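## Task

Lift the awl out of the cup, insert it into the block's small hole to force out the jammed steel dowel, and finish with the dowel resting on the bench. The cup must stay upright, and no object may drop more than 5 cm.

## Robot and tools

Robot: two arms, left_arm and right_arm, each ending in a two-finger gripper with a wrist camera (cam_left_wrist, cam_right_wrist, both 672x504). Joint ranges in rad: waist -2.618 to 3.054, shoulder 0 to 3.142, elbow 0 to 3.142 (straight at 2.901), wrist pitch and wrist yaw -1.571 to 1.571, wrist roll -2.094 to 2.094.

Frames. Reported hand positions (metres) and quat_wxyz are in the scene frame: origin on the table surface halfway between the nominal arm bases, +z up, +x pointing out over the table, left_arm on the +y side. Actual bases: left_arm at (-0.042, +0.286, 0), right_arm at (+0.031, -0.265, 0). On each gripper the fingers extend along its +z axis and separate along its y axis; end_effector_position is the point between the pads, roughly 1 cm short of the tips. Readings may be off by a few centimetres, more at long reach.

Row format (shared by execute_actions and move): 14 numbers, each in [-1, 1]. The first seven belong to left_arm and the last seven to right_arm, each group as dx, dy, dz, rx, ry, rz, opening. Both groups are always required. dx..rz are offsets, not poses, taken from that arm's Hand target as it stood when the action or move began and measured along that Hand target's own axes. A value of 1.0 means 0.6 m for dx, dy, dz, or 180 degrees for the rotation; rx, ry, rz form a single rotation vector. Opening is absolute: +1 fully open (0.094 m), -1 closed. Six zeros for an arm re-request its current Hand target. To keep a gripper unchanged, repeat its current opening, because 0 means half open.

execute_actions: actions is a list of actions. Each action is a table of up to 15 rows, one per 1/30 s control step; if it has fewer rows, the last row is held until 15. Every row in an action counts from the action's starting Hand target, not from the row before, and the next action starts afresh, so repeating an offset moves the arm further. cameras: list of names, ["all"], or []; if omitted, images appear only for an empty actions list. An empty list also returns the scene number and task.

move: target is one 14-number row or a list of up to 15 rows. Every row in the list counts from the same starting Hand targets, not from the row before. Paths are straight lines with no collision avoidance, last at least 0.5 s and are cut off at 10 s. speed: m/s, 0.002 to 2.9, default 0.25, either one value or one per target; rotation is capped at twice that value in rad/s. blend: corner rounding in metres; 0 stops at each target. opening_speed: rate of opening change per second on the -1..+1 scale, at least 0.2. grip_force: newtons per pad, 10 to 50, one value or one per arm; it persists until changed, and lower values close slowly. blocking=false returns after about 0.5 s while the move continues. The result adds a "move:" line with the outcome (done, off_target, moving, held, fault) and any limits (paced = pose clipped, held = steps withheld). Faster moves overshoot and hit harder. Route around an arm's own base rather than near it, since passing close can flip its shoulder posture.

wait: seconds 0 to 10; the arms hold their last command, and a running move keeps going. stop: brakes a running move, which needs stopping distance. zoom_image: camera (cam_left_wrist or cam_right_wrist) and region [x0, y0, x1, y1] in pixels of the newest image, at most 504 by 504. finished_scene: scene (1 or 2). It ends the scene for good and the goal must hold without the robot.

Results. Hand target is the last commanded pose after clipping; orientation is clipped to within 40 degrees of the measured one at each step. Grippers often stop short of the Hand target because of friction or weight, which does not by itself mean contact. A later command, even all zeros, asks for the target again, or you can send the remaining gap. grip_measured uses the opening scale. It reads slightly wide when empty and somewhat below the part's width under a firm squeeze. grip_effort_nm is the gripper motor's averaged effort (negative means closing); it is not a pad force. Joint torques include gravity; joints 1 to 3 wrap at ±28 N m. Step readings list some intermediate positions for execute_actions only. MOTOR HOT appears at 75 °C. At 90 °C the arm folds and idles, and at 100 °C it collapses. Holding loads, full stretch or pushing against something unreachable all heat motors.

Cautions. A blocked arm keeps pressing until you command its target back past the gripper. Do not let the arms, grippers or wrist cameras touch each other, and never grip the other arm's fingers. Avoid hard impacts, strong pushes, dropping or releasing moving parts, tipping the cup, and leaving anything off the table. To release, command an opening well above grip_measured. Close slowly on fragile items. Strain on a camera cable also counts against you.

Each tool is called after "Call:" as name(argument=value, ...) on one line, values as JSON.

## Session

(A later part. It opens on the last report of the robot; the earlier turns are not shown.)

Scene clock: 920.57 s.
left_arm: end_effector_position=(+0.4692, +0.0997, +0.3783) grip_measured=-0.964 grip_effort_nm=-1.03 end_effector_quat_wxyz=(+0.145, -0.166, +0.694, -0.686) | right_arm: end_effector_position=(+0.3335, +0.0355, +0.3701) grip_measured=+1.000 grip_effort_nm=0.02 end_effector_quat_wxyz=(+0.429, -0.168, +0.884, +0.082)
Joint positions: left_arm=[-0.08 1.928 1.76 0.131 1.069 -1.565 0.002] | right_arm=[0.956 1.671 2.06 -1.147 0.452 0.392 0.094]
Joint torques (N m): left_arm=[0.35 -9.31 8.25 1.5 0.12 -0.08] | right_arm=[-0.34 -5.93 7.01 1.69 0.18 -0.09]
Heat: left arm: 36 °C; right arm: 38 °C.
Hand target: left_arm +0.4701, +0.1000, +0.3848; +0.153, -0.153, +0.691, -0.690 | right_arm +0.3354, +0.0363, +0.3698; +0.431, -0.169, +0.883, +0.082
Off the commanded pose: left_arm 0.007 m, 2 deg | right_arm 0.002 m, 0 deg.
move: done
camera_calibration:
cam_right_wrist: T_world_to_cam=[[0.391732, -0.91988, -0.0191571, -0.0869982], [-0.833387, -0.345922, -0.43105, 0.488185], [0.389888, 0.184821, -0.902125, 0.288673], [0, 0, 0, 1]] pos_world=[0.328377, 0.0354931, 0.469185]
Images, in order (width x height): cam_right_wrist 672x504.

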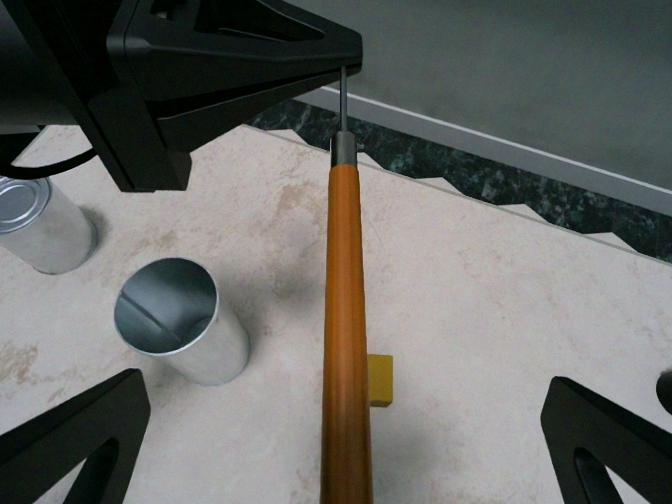

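Call:
move(target=[0, 0, 0, 0, 0, 0, -1, 0, 0, 0, 0, 0, 0, -1], speed=0.1, opening_speed=0.7, cameras=["all"])

Scene clock: 934.50 s.
left_arm: end_effector_position=(+0.4688, +0.0996, +0.3784) grip_measured=-0.964 grip_effort_nm=-1.03 end_effector_quat_wxyz=(+0.145, -0.165, +0.694, -0.686) | right_arm: end_effector_position=(+0.3334, +0.0363, +0.3702) grip_measured=-0.785 grip_effort_nm=-1.00 end_effector_quat_wxyz=(+0.429, -0.169, +0.883, +0.083)
Joint positions: left_arm=[-0.08 1.928 1.76 0.131 1.071 -1.565 0.002] | right_arm=[0.956 1.671 2.06 -1.145 0.449 0.391 0.01]
Joint torques (N m): left_arm=[0.12 -9.16 8.34 1.52 0.11 -0.07] | right_arm=[-0.34 -5.94 7.01 1.67 0.19 -0.1]
Heat: left arm: 37 °C; right arm: 39 °C.
Hand target: left_arm +0.4701, +0.1000, +0.3848; +0.153, -0.153, +0.691, -0.690 | right_arm +0.3354, +0.0364, +0.3698; +0.431, -0.169, +0.883, +0.083
Off the commanded pose: left_arm 0.007 m, 2 deg | right_arm 0.002 m, 0 deg.
move: done
camera_calibration:
cam_left_wrist: T_world_to_cam=[[0.0377509, -0.0129148, 0.999204, -0.390666], [-0.999065, -0.0215909, 0.0374666, 0.496496], [0.0210898, -0.999683, -0.0137178, 0.187078], [0, 0, 0, 1]] pos_world=[0.506834, 0.192694, 0.374319]
cam_right_wrist: T_world_to_cam=[[0.3949, -0.918486, -0.0209342, -0.0867513], [-0.83233, -0.348025, -0.431398, 0.48821], [0.388947, 0.187783, -0.901919, 0.288817], [0, 0, 0, 1]] pos_world=[0.328275, 0.0359946, 0.469286]

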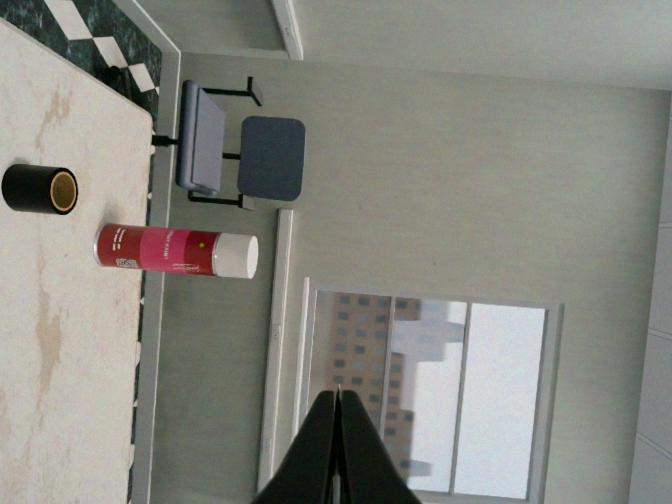

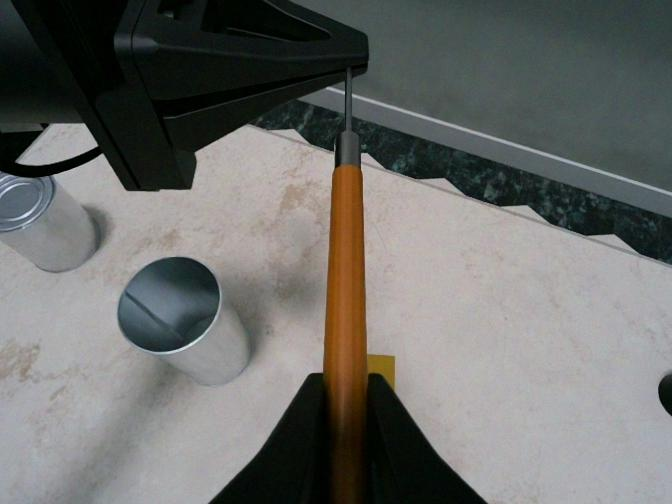

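Call:
move(target=[[0, 0, 0, 0, 0, 0, -1, 0, 0, 0, 0, 0, 0, 0.0], [0, 0, 0, 0, 0, 0, -1, 0.0, 0, 0, 0, -0.0556, 0, 0.0]], speed=0.15, opening_speed=1.0, cameras=["cam_right_wrist"])

Scene clock: 1017.27 s.
left_arm: end_effector_position=(+0.4688, +0.0995, +0.3784) grip_measured=-0.964 grip_effort_nm=-1.03 end_effector_quat_wxyz=(+0.144, -0.165, +0.694, -0.686) | right_arm: end_effector_position=(+0.3377, +0.0412, +0.3610) grip_measured=-0.002 grip_effort_nm=0.12 end_effector_quat_wxyz=(+0.494, -0.165, +0.848, +0.096)
Joint positions: left_arm=[-0.08 1.928 1.76 0.131 1.072 -1.565 0.002] | right_arm=[0.98 1.529 1.729 -0.802 0.518 0.328 0.047]
Joint torques (N m): left_arm=[0.17 -9.17 8.4 1.5 0.12 -0.06] | right_arm=[0.34 -7.32 7.46 1.79 0.37 -0.1]
Heat: left arm: 37 °C; right arm: 39 °C.
Hand target: left_arm +0.4701, +0.0999, +0.3848; +0.152, -0.153, +0.691, -0.690 | right_arm +0.3354, +0.0362, +0.3700; +0.506, -0.161, +0.842, +0.097
Off the commanded pose: left_arm 0.007 m, 2 deg | right_arm 0.010 m, 2 deg.
move: done
camera_calibration:
cam_right_wrist: T_world_to_cam=[[0.402626, -0.915261, -0.0137544, -0.0894149], [-0.760376, -0.32605, -0.561711, 0.511447], [0.509628, 0.236618, -0.827219, 0.208144], [0, 0, 0, 1]] pos_world=[0.318817, 0.0356689, 0.458236]
Images, in order (width x height): cam_right_wrist 672x504.

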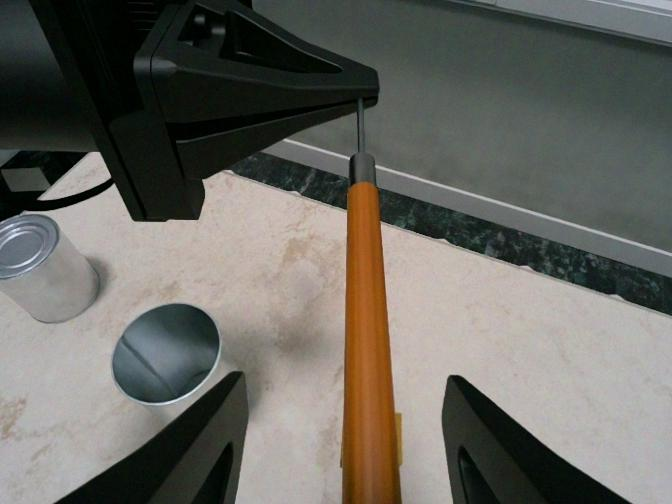

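Call:
move(target=[0, 0, 0, 0, 0, 0, -1, -0.0022, -0.0092, -0.0012, 0, 0, 0, 0.0], speed=0.1, cameras=["cam_right_wrist"])

Scene clock: 1041.73 s.
left_arm: end_effector_position=(+0.4688, +0.0995, +0.3784) grip_measured=-0.964 grip_effort_nm=-1.03 end_effector_quat_wxyz=(+0.144, -0.165, +0.694, -0.686) | right_arm: end_effector_position=(+0.3384, +0.0376, +0.3628) grip_measured=-0.002 grip_effort_nm=0.13 end_effector_quat_wxyz=(+0.497, -0.166, +0.847, +0.094)
Joint positions: left_arm=[-0.08 1.928 1.76 0.131 1.072 -1.565 0.002] | right_arm=[0.974 1.52 1.724 -0.801 0.518 0.318 0.047]
Joint torques (N m): left_arm=[0.16 -9.25 8.39 1.51 0.1 -0.05] | right_arm=[-0.42 -7.36 7.45 1.82 0.23 -0.13]
Heat: left arm: 38 °C; right arm: 38 °C.
Hand target: left_arm +0.4701, +0.0999, +0.3848; +0.152, -0.153, +0.691, -0.690 | right_arm +0.3375, +0.0311, +0.3714; +0.506, -0.161, +0.842, +0.097
Off the commanded pose: left_arm 0.007 m, 2 deg | right_arm 0.011 m, 1 deg.
move: off_target (right_arm)
camera_calibration:
cam_right_wrist: T_world_to_cam=[[0.401586, -0.915788, -0.00781163, -0.0948229], [-0.75739, -0.327307, -0.565005, 0.512], [0.514868, 0.232815, -0.82505, 0.207744], [0, 0, 0, 1]] pos_world=[0.318902, 0.0323775, 0.459941]
Images, in order (width x height): cam_right_wrist 672x504.

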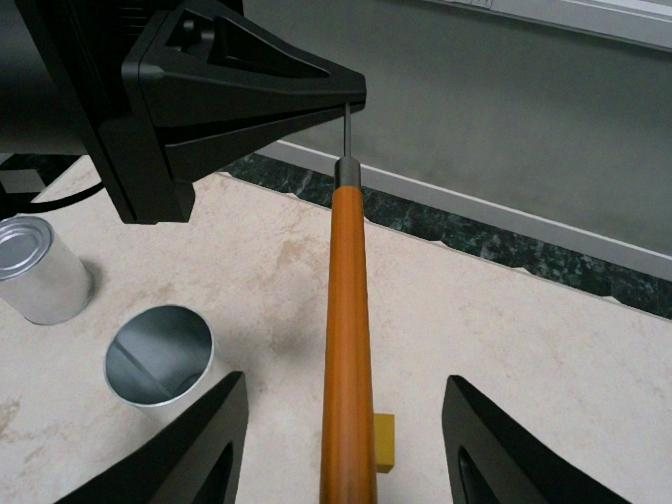

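Call:
move(target=[[0, 0, 0, 0, 0, 0, -1, 0, 0, 0, 0, 0, 0, -1]], speed=0.1, opening_speed=0.8, cameras=["cam_right_wrist"])

Scene clock: 1047.27 s.
left_arm: end_effector_position=(+0.4688, +0.0995, +0.3784) grip_measured=-0.964 grip_effort_nm=-1.04 end_effector_quat_wxyz=(+0.145, -0.165, +0.694, -0.686) | right_arm: end_effector_position=(+0.3384, +0.0376, +0.3629) grip_measured=-0.786 grip_effort_nm=-1.00 end_effector_quat_wxyz=(+0.497, -0.166, +0.847, +0.093)
Joint positions: left_arm=[-0.08 1.928 1.76 0.132 1.072 -1.565 0.002] | right_arm=[0.974 1.52 1.724 -0.801 0.518 0.317 0.01]
Joint torques (N m): left_arm=[0.1 -9.21 8.28 1.49 0.12 -0.07] | right_arm=[-0.42 -7.36 7.43 1.81 0.23 -0.11]
Heat: left arm: 38 °C; right arm: 38 °C.
Hand target: left_arm +0.4701, +0.0999, +0.3848; +0.153, -0.153, +0.691, -0.690 | right_arm +0.3375, +0.0311, +0.3714; +0.506, -0.161, +0.842, +0.097
Off the commanded pose: left_arm 0.006 m, 2 deg | right_arm 0.011 m, 1 deg.
move: off_target (right_arm)
camera_calibration:
cam_right_wrist: T_world_to_cam=[[0.402132, -0.915555, -0.00702936, -0.0952691], [-0.756912, -0.328114, -0.565177, 0.512042], [0.515144, 0.232597, -0.82494, 0.207672], [0, 0, 0, 1]] pos_world=[0.3189, 0.0324799, 0.460042]
Images, in order (width x height): cam_right_wrist 672x504.

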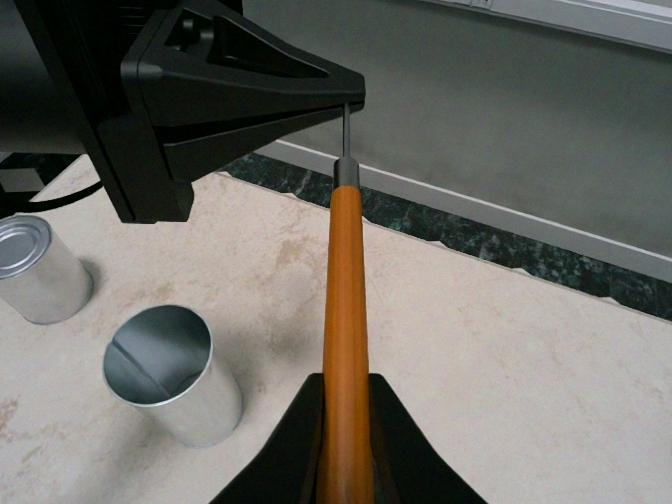

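Call:
move(target=[[0, 0, 0, 0, 0, 0, 0.2, 0, 0, 0, 0, 0, 0, -1], [0, 0, -0.2167, 0, 0, 0, 0.2, 0, 0, 0, 0, 0, 0, -1]], speed=0.15, opening_speed=1.0, cameras=["all"])

Scene clock: 1055.23 s.
left_arm: end_effector_position=(+0.4294, +0.2231, +0.3678) grip_measured=+0.197 grip_effort_nm=0.13 end_effector_quat_wxyz=(+0.135, -0.181, +0.689, -0.689) | right_arm: end_effector_position=(+0.3384, +0.0376, +0.3629) grip_measured=-0.786 grip_effort_nm=-1.01 end_effector_quat_wxyz=(+0.497, -0.166, +0.847, +0.093)
Joint positions: left_arm=[0.222 1.81 1.572 0.165 1.364 -1.562 0.056] | right_arm=[0.974 1.52 1.724 -0.801 0.518 0.317 0.01]
Joint torques (N m): left_arm=[-0.25 -12.51 5.86 1.31 0.19 0.07] | right_arm=[-0.42 -7.38 7.43 1.81 0.23 -0.11]
Heat: left arm: 38 °C; right arm: 38 °C.
Hand target: left_arm +0.4152, +0.2178, +0.3848; +0.153, -0.153, +0.691, -0.690 | right_arm +0.3375, +0.0311, +0.3714; +0.506, -0.161, +0.842, +0.097
Off the commanded pose: left_arm 0.023 m, 4 deg | right_arm 0.011 m, 1 deg.
move: off_target (left_arm, right_arm)
camera_calibration:
cam_left_wrist: T_world_to_cam=[[0.0699254, 0.00575614, 0.997536, -0.394415], [-0.997088, -0.0301009, 0.0700677, 0.449283], [0.0304301, -0.99953, 0.00363456, 0.30078], [0, 0, 0, 1]] pos_world=[0.466401, 0.316433, 0.36087]
cam_right_wrist: T_world_to_cam=[[0.402132, -0.915555, -0.00702936, -0.0952691], [-0.756912, -0.328114, -0.565177, 0.512042], [0.515144, 0.232597, -0.82494, 0.207672], [0, 0, 0, 1]] pos_world=[0.3189, 0.0324799, 0.460042]

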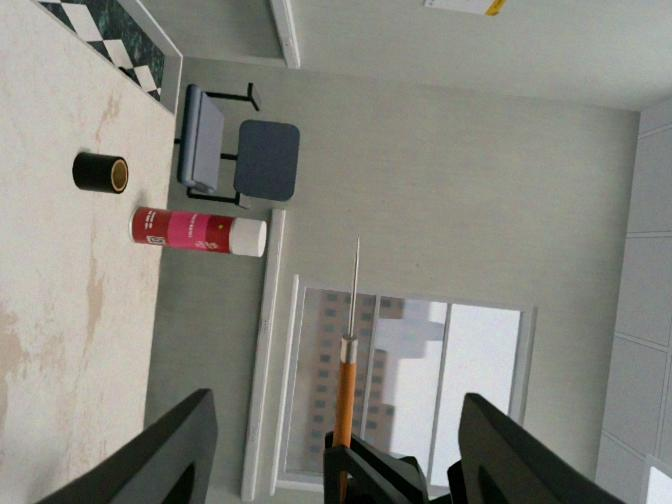

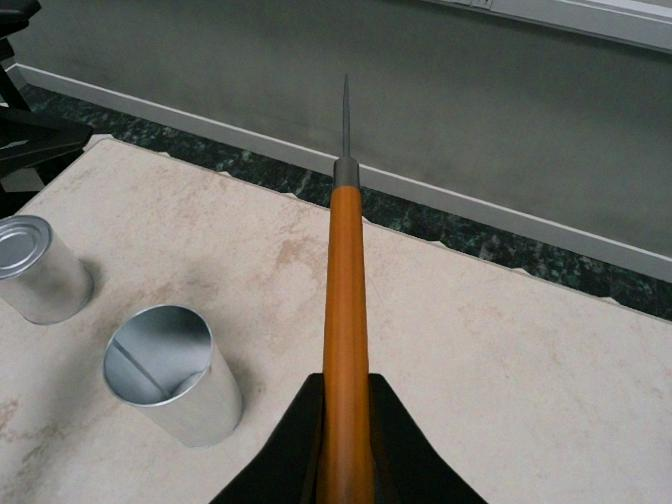

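Call:
move(target=[0, 0, 0, 0, 0, 0, 0.2, 0.4433, -0.1772, -0.083, 0, 0, 0, -1], speed=0.25, cameras=["cam_right_wrist"])

Scene clock: 1074.97 s.
left_arm: end_effector_position=(+0.4294, +0.2231, +0.3682) grip_measured=+0.197 grip_effort_nm=0.14 end_effector_quat_wxyz=(+0.137, -0.180, +0.689, -0.689) | right_arm: end_effector_position=(+0.2196, -0.1273, +0.1583) grip_measured=-0.786 grip_effort_nm=-1.01 end_effector_quat_wxyz=(+0.501, -0.168, +0.843, +0.099)
Joint positions: left_arm=[0.222 1.81 1.572 0.168 1.364 -1.562 0.056] | right_arm=[1.048 0.454 0.414 -0.564 0.573 0.356 0.01]
Joint torques (N m): left_arm=[-0.35 -12.41 5.79 1.3 0.17 0.03] | right_arm=[0.44 0.91 8.5 1.7 0.41 0.12]
Heat: left arm: 40 °C; right arm: 38 °C.
Hand target: left_arm +0.4152, +0.2178, +0.3848; +0.153, -0.153, +0.691, -0.690 | right_arm +0.2200, -0.1300, +0.1598; +0.506, -0.161, +0.842, +0.097
Off the commanded pose: left_arm 0.022 m, 4 deg | right_arm 0.003 m, 1 deg.
move: off_target (left_arm)
camera_calibration:
cam_right_wrist: T_world_to_cam=[[0.410739, -0.911678, -0.0117162, -0.200556], [-0.748274, -0.329723, -0.575646, 0.251885], [0.52094, 0.245207, -0.817615, 0.137612], [0, 0, 0, 1]] pos_world=[0.199168, -0.133533, 0.25516]
Images, in order (width x height): cam_right_wrist 672x504.

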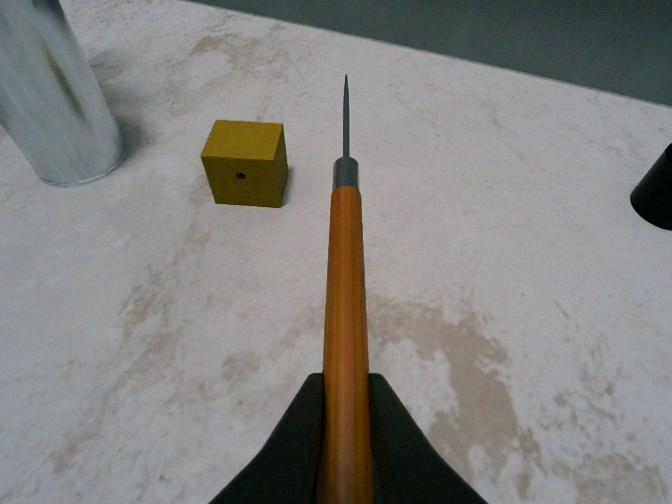

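Call:
move(target=[0.1358, 0.3813, 0.2808, -0.4922, -0.0419, 0.0884, 0.7, 0, 0, 0, 0, 0, 0, -1], speed=0.22, cameras=["all"])

Scene clock: 1234.23 s.
left_arm: end_effector_position=(+0.4053, +0.0282, +0.1475) grip_measured=+0.698 grip_effort_nm=0.13 end_effector_quat_wxyz=(+0.149, -0.154, +0.977, -0.010) | right_arm: end_effector_position=(+0.2196, -0.1274, +0.1583) grip_measured=-0.786 grip_effort_nm=-1.01 end_effector_quat_wxyz=(+0.501, -0.168, +0.843, +0.099)
Joint positions: left_arm=[-0.613 2.498 2.715 -1.552 -0.187 -0.88 0.08] | right_arm=[1.048 0.454 0.414 -0.564 0.573 0.357 0.01]
Joint torques (N m): left_arm=[0.31 -11.9 9.17 0.43 -0.38 -0.14] | right_arm=[0.43 0.92 8.51 1.65 0.42 0.06]
Heat: left arm: 45 °C; right arm: 37 °C.
Hand target: left_arm +0.4122, +0.0308, +0.1560; +0.128, -0.168, +0.977, +0.022 | right_arm +0.2199, -0.1300, +0.1598; +0.506, -0.161, +0.842, +0.097
Off the commanded pose: left_arm 0.011 m, 5 deg | right_arm 0.003 m, 1 deg.
joint sent to its limit (left arm) — joint 4 (wrist pitch), lower limit. The joint targets are off in orientation, not in position.
move: off_target (left_arm)
camera_calibration:
cam_left_wrist: T_world_to_cam=[[0.30251, -0.951529, 0.0554983, -0.10015], [-0.94729, -0.293696, 0.128002, 0.41353], [-0.105498, -0.0912947, -0.99022, 0.283621], [0, 0, 0, 1]] pos_world=[0.45195, 0.0520498, 0.233472]
cam_right_wrist: T_world_to_cam=[[0.410143, -0.911945, -0.0117969, -0.200545], [-0.748519, -0.329197, -0.575628, 0.251967], [0.521058, 0.24492, -0.817626, 0.137577], [0, 0, 0, 1]] pos_world=[0.199169, -0.133634, 0.25516]

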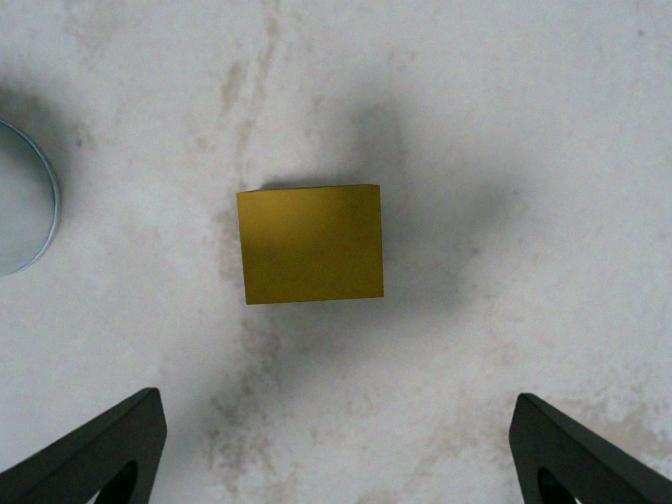

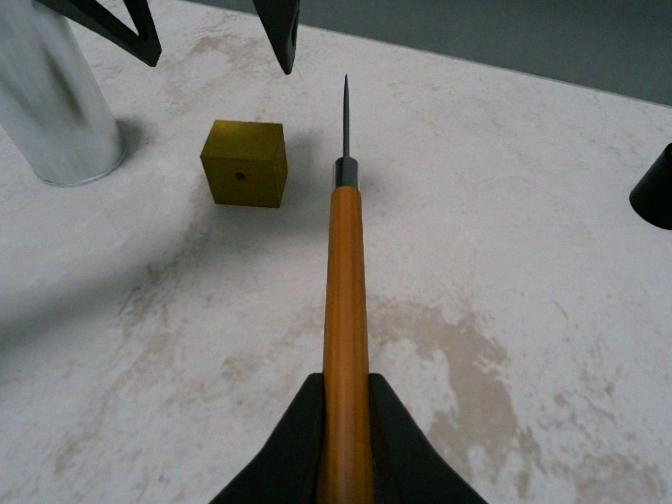

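Call:
move(target=[-0.0028, 0.006, 0.1083, -0.0014, 0, -0.0054, 0.7, 0, 0, 0, 0, 0, 0, -1], speed=0.12, cameras=["all"])

Scene clock: 1275.73 s.
left_arm: end_effector_position=(+0.4227, +0.0386, +0.0893) grip_measured=+0.698 grip_effort_nm=0.13 end_effector_quat_wxyz=(+0.118, -0.169, +0.978, +0.020) | right_arm: end_effector_position=(+0.2196, -0.1274, +0.1583) grip_measured=-0.786 grip_effort_nm=-1.01 end_effector_quat_wxyz=(+0.501, -0.168, +0.843, +0.099)
Joint positions: left_arm=[-0.578 2.649 2.775 -1.545 -0.187 -0.883 0.08] | right_arm=[1.048 0.454 0.414 -0.564 0.573 0.357 0.01]
Joint torques (N m): left_arm=[0.2 -12.25 9.14 0.28 -0.32 -0.15] | right_arm=[0.42 0.94 8.51 1.65 0.42 0.06]
Heat: left arm: 41 °C; right arm: 37 °C.
Hand target: left_arm +0.4284, +0.0403, +0.0936; +0.128, -0.177, +0.976, +0.023 | right_arm +0.2199, -0.1300, +0.1598; +0.506, -0.161, +0.842, +0.097
Off the commanded pose: left_arm 0.007 m, 2 deg | right_arm 0.003 m, 1 deg.
move: done
camera_calibration:
cam_left_wrist: T_world_to_cam=[[0.339488, -0.940566, -0.00912267, -0.102585], [-0.924846, -0.33555, 0.179071, 0.428053], [-0.17149, -0.0523555, -0.983794, 0.254575], [0, 0, 0, 1]] pos_world=[0.474367, 0.0604735, 0.172862]
cam_right_wrist: T_world_to_cam=[[0.410143, -0.911945, -0.0117969, -0.200545], [-0.748519, -0.329197, -0.575628, 0.251967], [0.521058, 0.24492, -0.817626, 0.137577], [0, 0, 0, 1]] pos_world=[0.199169, -0.133634, 0.25516]

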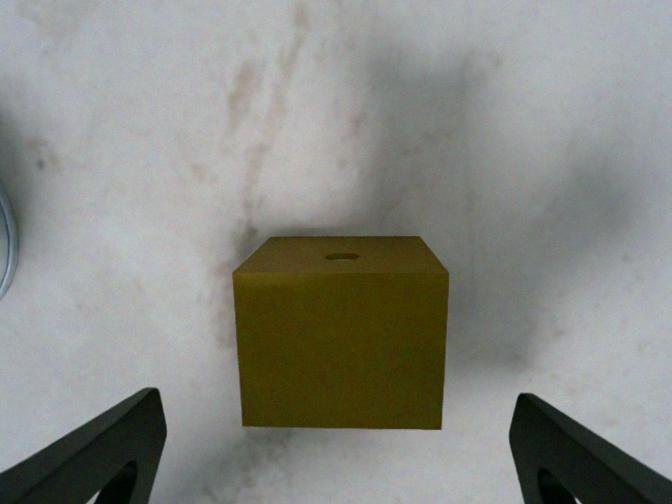

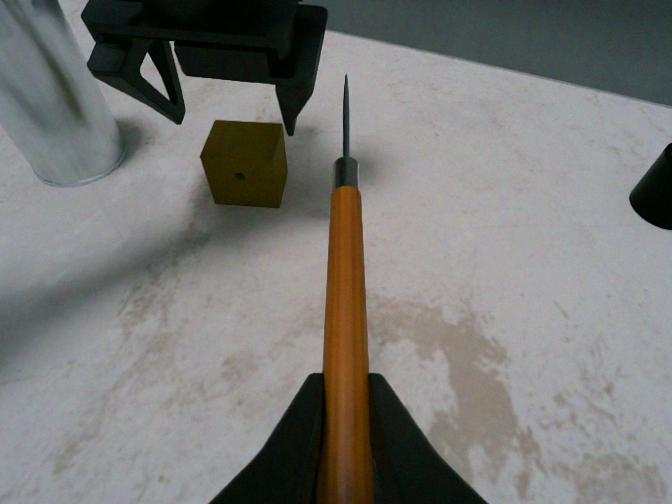

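Call:
move(target=[0.011, -0.0017, 0.0852, 0, 0, 0, 0.7, 0, 0, 0, 0, 0, 0, -1], speed=0.1, cameras=["all"])

Scene clock: 1297.30 s.
left_arm: end_effector_position=(+0.4294, +0.0390, +0.0237) grip_measured=+0.698 grip_effort_nm=0.13 end_effector_quat_wxyz=(+0.106, -0.171, +0.979, +0.031) | right_arm: end_effector_position=(+0.2196, -0.1274, +0.1583) grip_measured=-0.786 grip_effort_nm=-1.01 end_effector_quat_wxyz=(+0.501, -0.168, +0.843, +0.099)
Joint positions: left_arm=[-0.571 2.63 2.475 -1.296 -0.187 -0.883 0.08] | right_arm=[1.048 0.454 0.414 -0.564 0.573 0.357 0.01]
Joint torques (N m): left_arm=[0.35 -17.16 4.51 0.42 -0.28 -0.06] | right_arm=[0.42 0.91 8.51 1.65 0.42 0.06]
Heat: left arm: 42 °C; right arm: 37 °C.
Hand target: left_arm +0.4351, +0.0417, +0.0426; +0.128, -0.177, +0.976, +0.023 | right_arm +0.2199, -0.1300, +0.1598; +0.506, -0.161, +0.842, +0.097
Off the commanded pose: left_arm 0.020 m, 3 deg | right_arm 0.003 m, 1 deg.
move: off_target (left_arm)
camera_calibration:
cam_left_wrist: T_world_to_cam=[[0.346089, -0.93759, -0.0338677, -0.107404], [-0.917161, -0.345709, 0.198246, 0.442675], [-0.197582, -0.0375487, -0.979567, 0.201747], [0, 0, 0, 1]] pos_world=[0.483037, 0.0599112, 0.106228]
cam_right_wrist: T_world_to_cam=[[0.410143, -0.911945, -0.0117969, -0.200545], [-0.748519, -0.329197, -0.575628, 0.251967], [0.521058, 0.24492, -0.817626, 0.137577], [0, 0, 0, 1]] pos_world=[0.199169, -0.133634, 0.25516]

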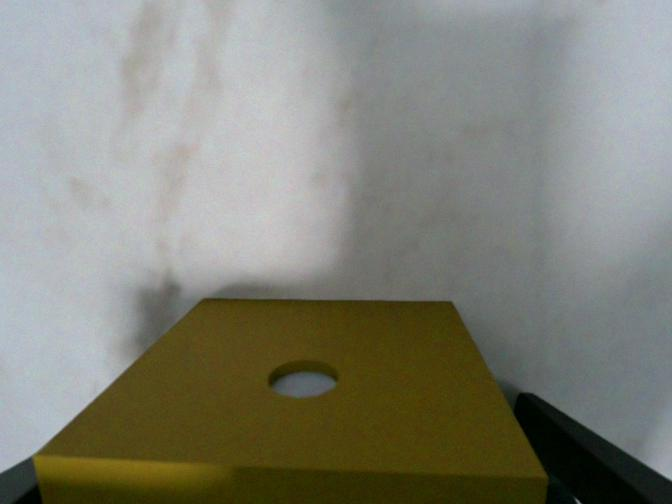

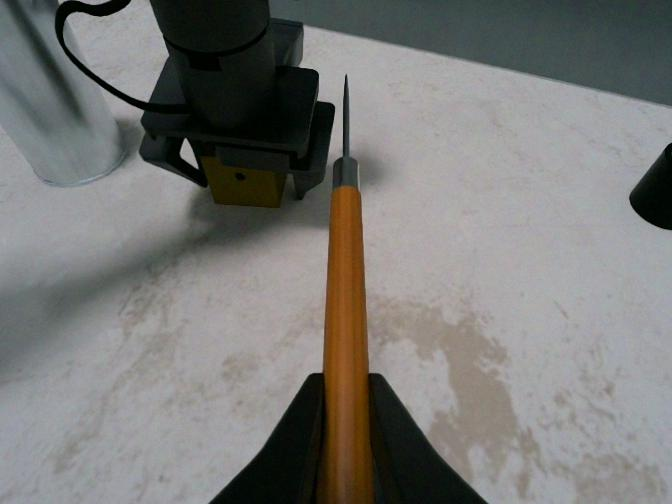

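Call:
move(target=[-0.0125, 0.0017, -0.0208, 0.007, 0, -0.005, 0.7, 0, 0, 0, 0, 0, 0, -1], speed=0.08, cameras=["all"])

Scene clock: 1328.07 s.
left_arm: end_effector_position=(+0.4325, +0.0446, +0.0237) grip_measured=+0.698 grip_effort_nm=0.13 end_effector_quat_wxyz=(+0.106, -0.177, +0.978, +0.031) | right_arm: end_effector_position=(+0.2196, -0.1274, +0.1583) grip_measured=-0.786 grip_effort_nm=-1.01 end_effector_quat_wxyz=(+0.501, -0.168, +0.843, +0.099)
Joint positions: left_arm=[-0.558 2.63 2.475 -1.295 -0.186 -0.883 0.08] | right_arm=[1.048 0.454 0.414 -0.564 0.573 0.357 0.01]
Joint torques (N m): left_arm=[0.32 -18.43 6.34 0.29 -0.18 -0.05] | right_arm=[0.44 0.91 8.51 1.65 0.41 0.06]
Heat: left arm: 56 °C; right arm: 37 °C.
Hand target: left_arm +0.4386, +0.0442, +0.0566; +0.130, -0.183, +0.974, +0.011 | right_arm +0.2199, -0.1300, +0.1598; +0.506, -0.161, +0.842, +0.097
Off the commanded pose: left_arm 0.033 m, 4 deg | right_arm 0.003 m, 1 deg.
move: off_target (left_arm)
camera_calibration:
cam_left_wrist: T_world_to_cam=[[0.357664, -0.93329, -0.0323522, -0.108466], [-0.912783, -0.356702, 0.198975, 0.446039], [-0.197242, -0.0416358, -0.97947, 0.202643], [0, 0, 0, 1]] pos_world=[0.485901, 0.0663099, 0.106223]
cam_right_wrist: T_world_to_cam=[[0.410143, -0.911945, -0.0117969, -0.200545], [-0.748519, -0.329197, -0.575628, 0.251967], [0.521058, 0.24492, -0.817626, 0.137577], [0, 0, 0, 1]] pos_world=[0.199169, -0.133634, 0.25516]

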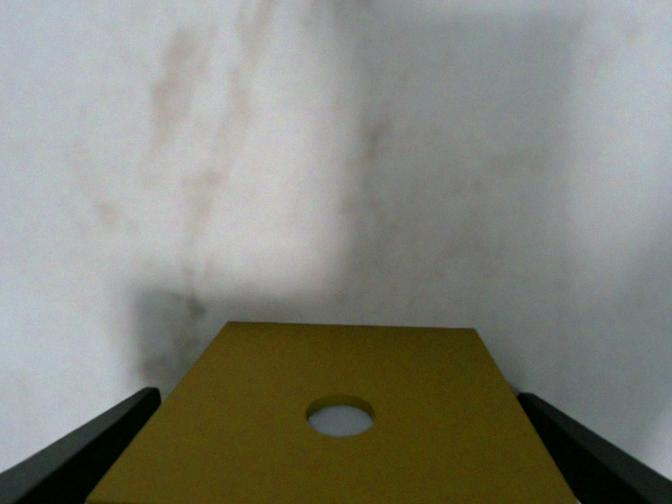

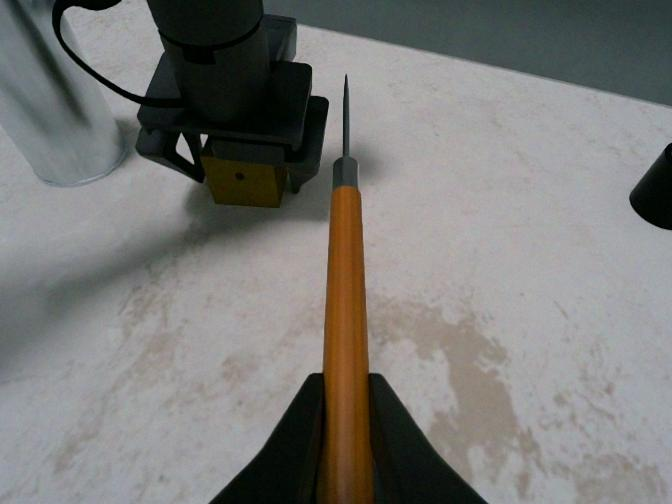

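Call:
zoom_image(camera="cam_right_wrist", region=[110, 60, 350, 230])

Scaled by 2.100 from the camera's 672x504 image, which has a finer 960x720 frame.

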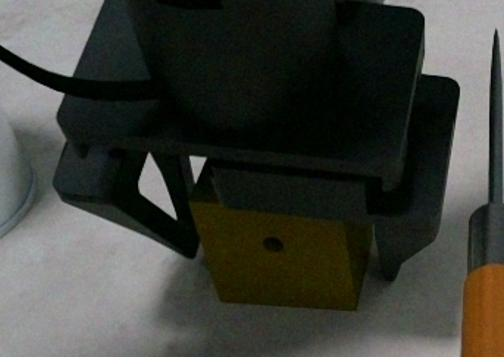

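Call:
move(target=[-0.0078, -0.005, -0.029, -0.025, 0, 0.010, 0.7, 0, 0, 0, 0, 0, 0, -1], speed=0.08, cameras=["all"])

Scene clock: 1422.63 s.
left_arm: end_effector_position=(+0.4348, +0.0425, +0.0690) grip_measured=+0.698 grip_effort_nm=0.13 end_effector_quat_wxyz=(+0.126, -0.174, +0.976, +0.034) | right_arm: end_effector_position=(+0.2196, -0.1274, +0.1583) grip_measured=-0.786 grip_effort_nm=-1.01 end_effector_quat_wxyz=(+0.501, -0.168, +0.843, +0.099)
Joint positions: left_arm=[-0.57 2.719 2.827 -1.531 -0.217 -0.883 0.08] | right_arm=[1.048 0.454 0.414 -0.564 0.573 0.357 0.01]
Joint torques (N m): left_arm=[-0.43 -12.77 9.07 0.24 -0.38 0.06] | right_arm=[0.43 0.94 8.53 1.65 0.42 0.06]
Heat: left arm: 70 °C; right arm: 37 °C.
Hand target: left_arm +0.4394, +0.0418, +0.0746; +0.123, -0.173, +0.976, +0.052 | right_arm +0.2199, -0.1300, +0.1598; +0.506, -0.161, +0.842, +0.097
Off the commanded pose: left_arm 0.007 m, 2 deg | right_arm 0.003 m, 1 deg.
elbow stopped short (left arm): the move would have taken joint 3 (elbow) straighter than the controller allows.
move: done
camera_calibration:
cam_left_wrist: T_world_to_cam=[[0.352104, -0.935444, -0.031114, -0.107372], [-0.922196, -0.352414, 0.159247, 0.445168], [-0.159932, -0.0273783, -0.986748, 0.231032], [0, 0, 0, 1]] pos_world=[0.485287, 0.0627681, 0.153738]
cam_right_wrist: T_world_to_cam=[[0.410143, -0.911945, -0.0117969, -0.200545], [-0.748519, -0.329197, -0.575628, 0.251967], [0.521058, 0.24492, -0.817626, 0.137577], [0, 0, 0, 1]] pos_world=[0.199169, -0.133634, 0.25516]

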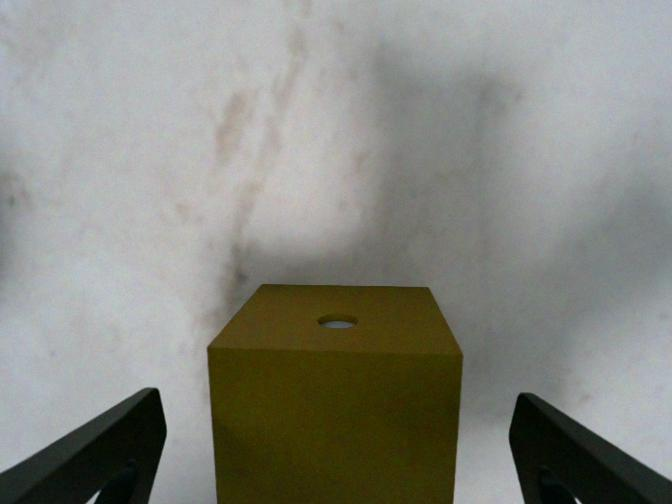

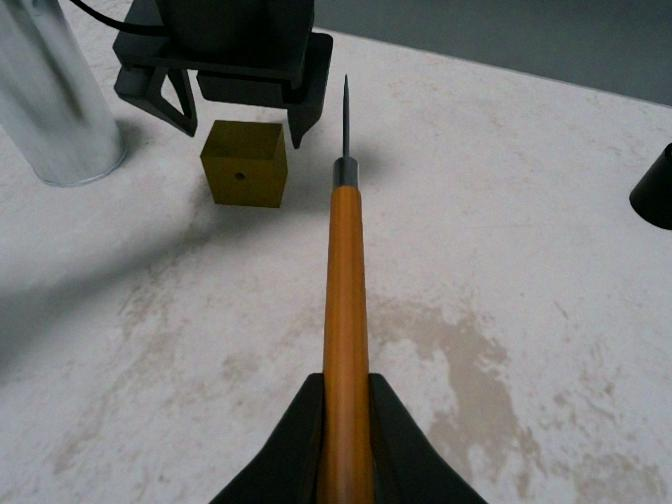

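Call:
move(target=[0.008, 0.0017, -0.0103, 0.031, -0.044, 0.0044, 0.7, 0, 0, 0, 0, 0, 0, -1], speed=0.1, cameras=["all"])

Scene clock: 1505.10 s.
left_arm: end_effector_position=(+0.4283, +0.0397, +0.0543) grip_measured=+0.698 grip_effort_nm=0.13 end_effector_quat_wxyz=(+0.168, -0.158, +0.973, +0.026) | right_arm: end_effector_position=(+0.2196, -0.1274, +0.1583) grip_measured=-0.786 grip_effort_nm=-1.01 end_effector_quat_wxyz=(+0.501, -0.168, +0.843, +0.099)
Joint positions: left_arm=[-0.596 2.448 2.23 -1.13 -0.263 -0.865 0.08] | right_arm=[1.048 0.454 0.414 -0.564 0.573 0.357 0.01]
Joint torques (N m): left_arm=[-0.2 -17.13 5.29 0.67 -0.44 0.04] | right_arm=[0.44 0.92 8.51 1.65 0.42 0.06]
Heat: left arm: 59 °C; right arm: 37 °C.
Hand target: left_arm +0.4334, +0.0403, +0.0795; +0.198, -0.156, +0.968, +0.017 | right_arm +0.2199, -0.1300, +0.1598; +0.506, -0.161, +0.842, +0.097
Off the commanded pose: left_arm 0.026 m, 4 deg | right_arm 0.003 m, 1 deg.
move: off_target (left_arm)
camera_calibration:
cam_left_wrist: T_world_to_cam=[[0.320851, -0.947109, -0.00629129, -0.0956237], [-0.944079, -0.320343, 0.0780676, 0.453001], [-0.0759539, -0.0191086, -0.996928, 0.179599], [0, 0, 0, 1]] pos_world=[0.471991, 0.0579817, 0.143081]
cam_right_wrist: T_world_to_cam=[[0.410143, -0.911945, -0.0117969, -0.200545], [-0.748519, -0.329197, -0.575628, 0.251967], [0.521058, 0.24492, -0.817626, 0.137577], [0, 0, 0, 1]] pos_world=[0.199169, -0.133634, 0.25516]

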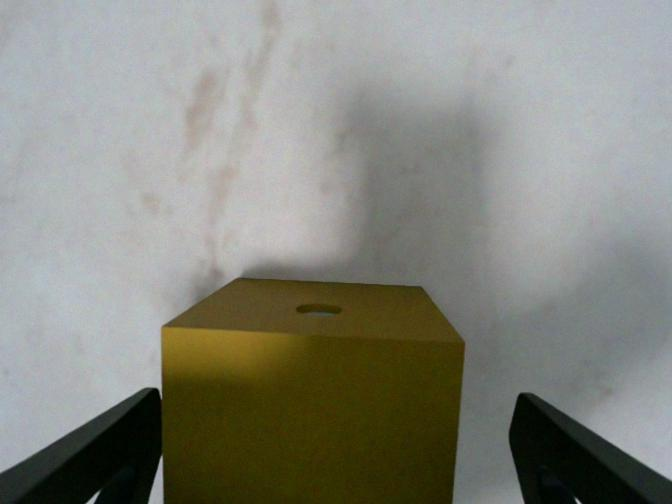

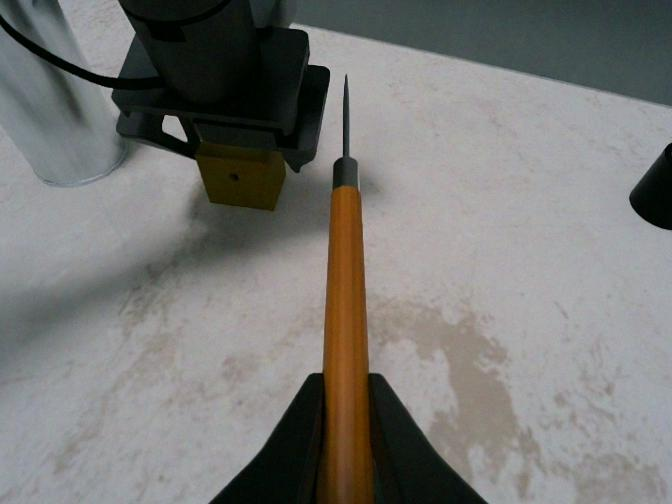

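Call:
move(target=[0.0012, 0.0067, 0.0207, 0.0117, 0, 0.0156, 0.7, 0, 0, 0, 0, 0, 0, -1], speed=0.08, cameras=["all"])

Scene clock: 1534.67 s.
left_arm: end_effector_position=(+0.4306, +0.0457, +0.0395) grip_measured=+0.698 grip_effort_nm=0.13 end_effector_quat_wxyz=(+0.174, -0.128, +0.976, +0.022) | right_arm: end_effector_position=(+0.2196, -0.1274, +0.1583) grip_measured=-0.786 grip_effort_nm=-1.01 end_effector_quat_wxyz=(+0.501, -0.168, +0.843, +0.099)
Joint positions: left_arm=[-0.581 2.412 2.101 -1.013 -0.255 -0.788 0.08] | right_arm=[1.048 0.454 0.414 -0.564 0.573 0.357 0.01]
Joint torques (N m): left_arm=[0.29 -17.55 5.19 0.69 -0.19 0.05] | right_arm=[0.43 0.92 8.5 1.65 0.42 0.06]
Heat: left arm: 60 °C; right arm: 37 °C.
Hand target: left_arm +0.4361, +0.0450, +0.0676; +0.200, -0.129, +0.971, +0.004 | right_arm +0.2199, -0.1300, +0.1598; +0.506, -0.161, +0.842, +0.097
Off the commanded pose: left_arm 0.029 m, 4 deg | right_arm 0.003 m, 1 deg.
move: off_target (left_arm)
camera_calibration:
cam_left_wrist: T_world_to_cam=[[0.263197, -0.964712, -0.00761364, -0.0651224], [-0.962414, -0.263102, 0.0673588, 0.463951], [-0.066985, -0.0104012, -0.9977, 0.161003], [0, 0, 0, 1]] pos_world=[0.474438, 0.0609168, 0.128886]
cam_right_wrist: T_world_to_cam=[[0.410143, -0.911945, -0.0117969, -0.200545], [-0.748519, -0.329197, -0.575628, 0.251967], [0.521058, 0.24492, -0.817626, 0.137577], [0, 0, 0, 1]] pos_world=[0.199169, -0.133634, 0.25516]

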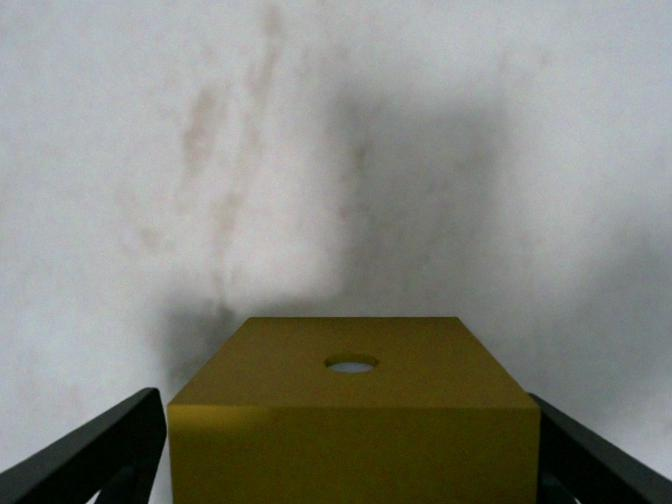

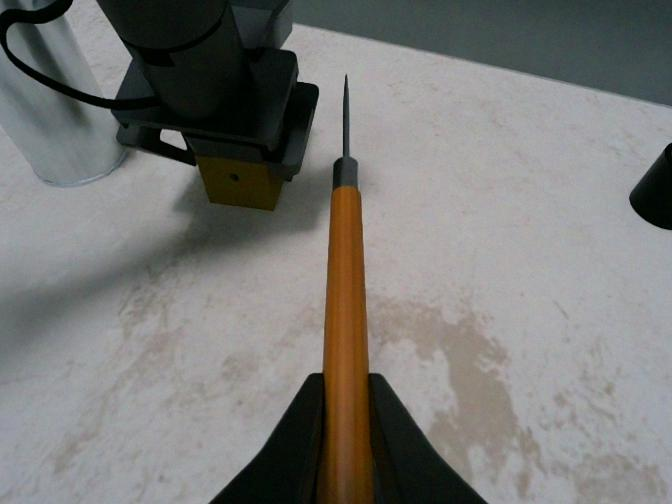

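Call:
move(target=[0, -0.0058, 0, 0.008, 0, 0, -1, 0, 0, 0, 0, 0, 0, -1], speed=0.05, opening_speed=0.4, cameras=["all"])

Scene clock: 1551.77 s.
left_arm: end_effector_position=(+0.4315, +0.0422, +0.0388) grip_measured=+0.173 grip_effort_nm=-1.03 end_effector_quat_wxyz=(+0.175, -0.126, +0.976, +0.010) | right_arm: end_effector_position=(+0.2196, -0.1274, +0.1583) grip_measured=-0.786 grip_effort_nm=-1.01 end_effector_quat_wxyz=(+0.501, -0.168, +0.843, +0.099)
Joint positions: left_arm=[-0.58 2.403 2.082 -0.984 -0.236 -0.782 0.055] | right_arm=[1.048 0.454 0.414 -0.564 0.573 0.357 0.01]
Joint torques (N m): left_arm=[0.25 -17.5 5.33 0.7 -0.19 0.09] | right_arm=[0.44 0.91 8.51 1.65 0.42 0.06]
Heat: left arm: 62 °C; right arm: 37 °C.
Hand target: left_arm +0.4371, +0.0417, +0.0678; +0.202, -0.126, +0.971, -0.009 | right_arm +0.2199, -0.1300, +0.1598; +0.506, -0.161, +0.842, +0.097
Off the commanded pose: left_arm 0.029 m, 4 deg | right_arm 0.003 m, 1 deg.
move: off_target (left_arm)
camera_calibration:
cam_left_wrist: T_world_to_cam=[[0.254763, -0.96687, 0.0160955, -0.0659396], [-0.964998, -0.253128, 0.0685913, 0.4646], [-0.0622446, -0.0330067, -0.997515, 0.159213], [0, 0, 0, 1]] pos_world=[0.475048, 0.0591035, 0.128011]
cam_right_wrist: T_world_to_cam=[[0.410143, -0.911945, -0.0117969, -0.200545], [-0.748519, -0.329197, -0.575628, 0.251967], [0.521058, 0.24492, -0.817626, 0.137577], [0, 0, 0, 1]] pos_world=[0.199169, -0.133634, 0.25516]

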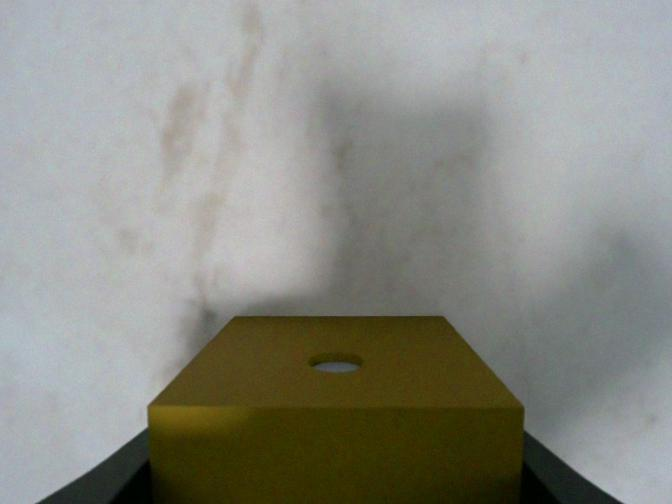

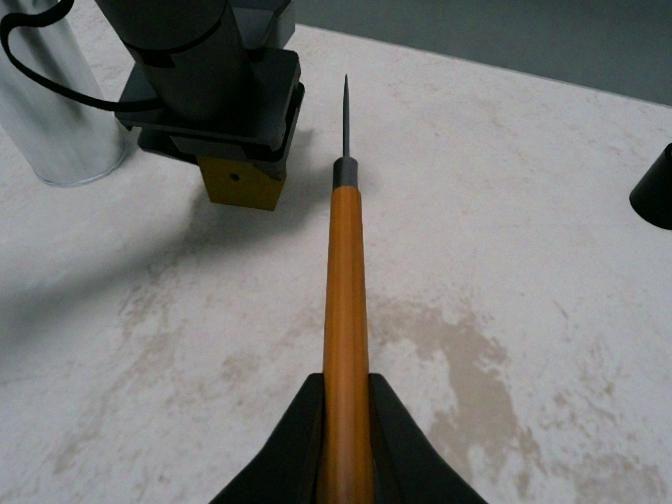

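Call:
move(target=[0.0457, 0.0435, -0.0227, 0, 0, 0, -1, 0, 0, 0, 0, 0, 0, -1], speed=0.06, cameras=["all"])

Scene clock: 1587.13 s.
left_arm: end_effector_position=(+0.3952, +0.0641, +0.0382) grip_measured=+0.173 grip_effort_nm=-1.03 end_effector_quat_wxyz=(+0.169, -0.124, +0.978, +0.013) | right_arm: end_effector_position=(+0.2196, -0.1274, +0.1583) grip_measured=-0.786 grip_effort_nm=-1.01 end_effector_quat_wxyz=(+0.501, -0.168, +0.843, +0.099)
Joint positions: left_arm=[-0.58 2.224 1.777 -0.871 -0.232 -0.781 0.055] | right_arm=[1.048 0.454 0.414 -0.564 0.573 0.357 0.01]
Joint torques (N m): left_arm=[-0.35 -16.59 5.64 0.74 -0.26 0] | right_arm=[0.43 0.92 8.5 1.65 0.41 0.06]
Heat: left arm: 60 °C; right arm: 37 °C.
Hand target: left_arm +0.4011, +0.0597, +0.0679; +0.202, -0.126, +0.971, -0.009 | right_arm +0.2199, -0.1300, +0.1598; +0.506, -0.161, +0.842, +0.097
Off the commanded pose: left_arm 0.031 m, 5 deg | right_arm 0.003 m, 1 deg.
move: off_target (left_arm)
camera_calibration:
cam_left_wrist: T_world_to_cam=[[0.253455, -0.967311, 0.00841873, -0.0346334], [-0.964408, -0.251997, 0.0800917, 0.434479], [-0.0753521, -0.0284188, -0.996752, 0.161967], [0, 0, 0, 1]] pos_world=[0.439997, 0.0805892, 0.126934]
cam_right_wrist: T_world_to_cam=[[0.410143, -0.911945, -0.0117969, -0.200545], [-0.748519, -0.329197, -0.575628, 0.251967], [0.521058, 0.24492, -0.817626, 0.137577], [0, 0, 0, 1]] pos_world=[0.199169, -0.133634, 0.25516]

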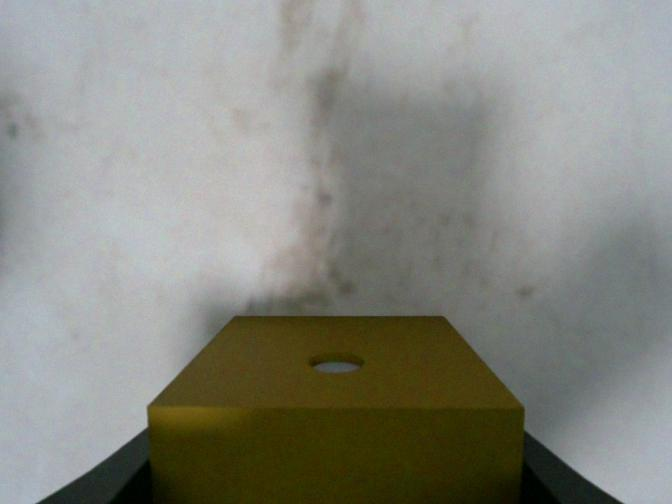

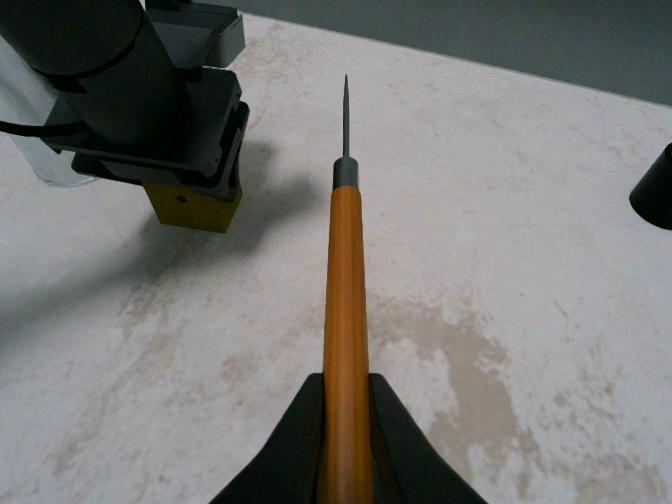

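Call:
zoom_image(camera="cam_right_wrist", region=[130, 150, 270, 250])

Call:
zoom_image(camera="cam_right_wrist", region=[300, 60, 390, 200])

Scaled by 3.600 from the camera's 672x504 image, which has a finer 960x720 frame.

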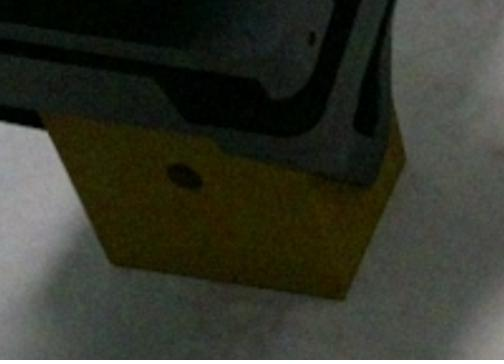

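Scaled by 3.600 from the camera's 672x504 image, which has a finer 960x720 frame.

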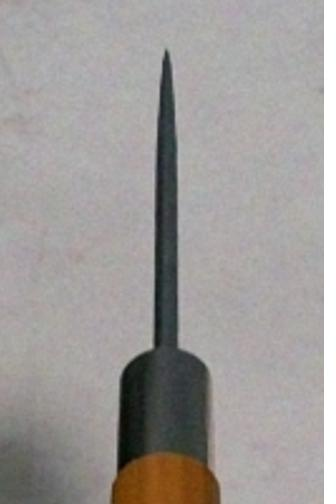

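Call:
move(target=[0.013, 0.0023, 0.0306, 0, 0, 0, -1, 0.1777, 0.1515, 0.0205, 0.0393, 0, 0.0209, -1], speed=0.15, cameras=["all"])

Scene clock: 1738.20 s.
left_arm: end_effector_position=(+0.3960, +0.0647, +0.0373) grip_measured=+0.173 grip_effort_nm=-1.03 end_effector_quat_wxyz=(+0.180, -0.126, +0.976, +0.008) | right_arm: end_effector_position=(+0.1490, -0.0657, +0.0509) grip_measured=-0.786 grip_effort_nm=-1.01 end_effector_quat_wxyz=(+0.497, -0.108, +0.859, +0.055)
Joint positions: left_arm=[-0.58 2.206 1.736 -0.826 -0.238 -0.781 0.055] | right_arm=[1.761 1.393 0.427 -0.543 1.046 1.484 0.01]
Joint torques (N m): left_arm=[-0.4 -13.59 4.53 1 -0.18 -0.02] | right_arm=[0.44 -2.21 8.16 0.23 0.99 0.06]
Heat: left arm: 69 °C; right arm: 36 °C.
Hand target: left_arm +0.4011, +0.0596, +0.0480; +0.202, -0.126, +0.971, -0.009 | right_arm +0.1500, -0.0600, +0.0599; +0.512, -0.102, +0.851, +0.061
Off the commanded pose: left_arm 0.013 m, 3 deg | right_arm 0.011 m, 2 deg.
move: off_target (left_arm, right_arm)
camera_calibration:
cam_left_wrist: T_world_to_cam=[[0.254443, -0.966849, 0.0215089, -0.0351589], [-0.965621, -0.25277, 0.0606849, 0.43664], [-0.0532363, -0.0362103, -0.997925, 0.152952], [0, 0, 0, 1]] pos_world=[0.438717, 0.0819146, 0.126894]
cam_right_wrist: T_world_to_cam=[[0.268524, -0.963271, -0.00200912, -0.0993346], [-0.801823, -0.222361, -0.554649, 0.171573], [0.533831, 0.150547, -0.832082, 0.0641269], [0, 0, 0, 1]] pos_world=[0.130012, -0.0671891, 0.148322]

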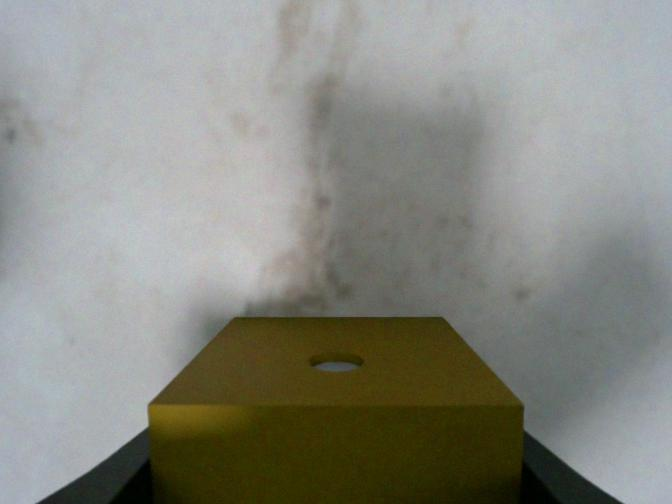

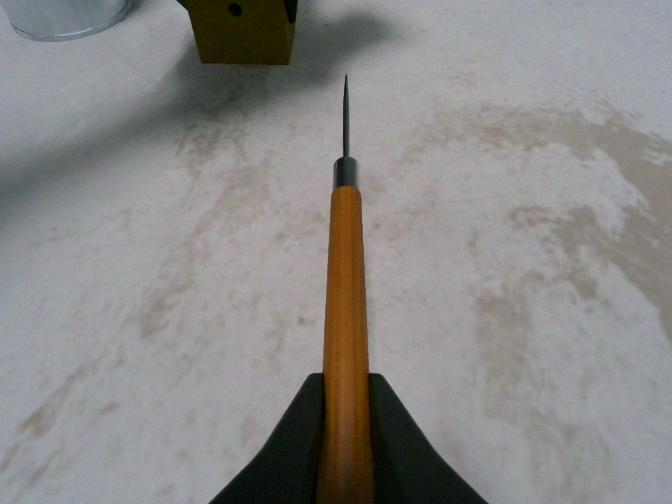

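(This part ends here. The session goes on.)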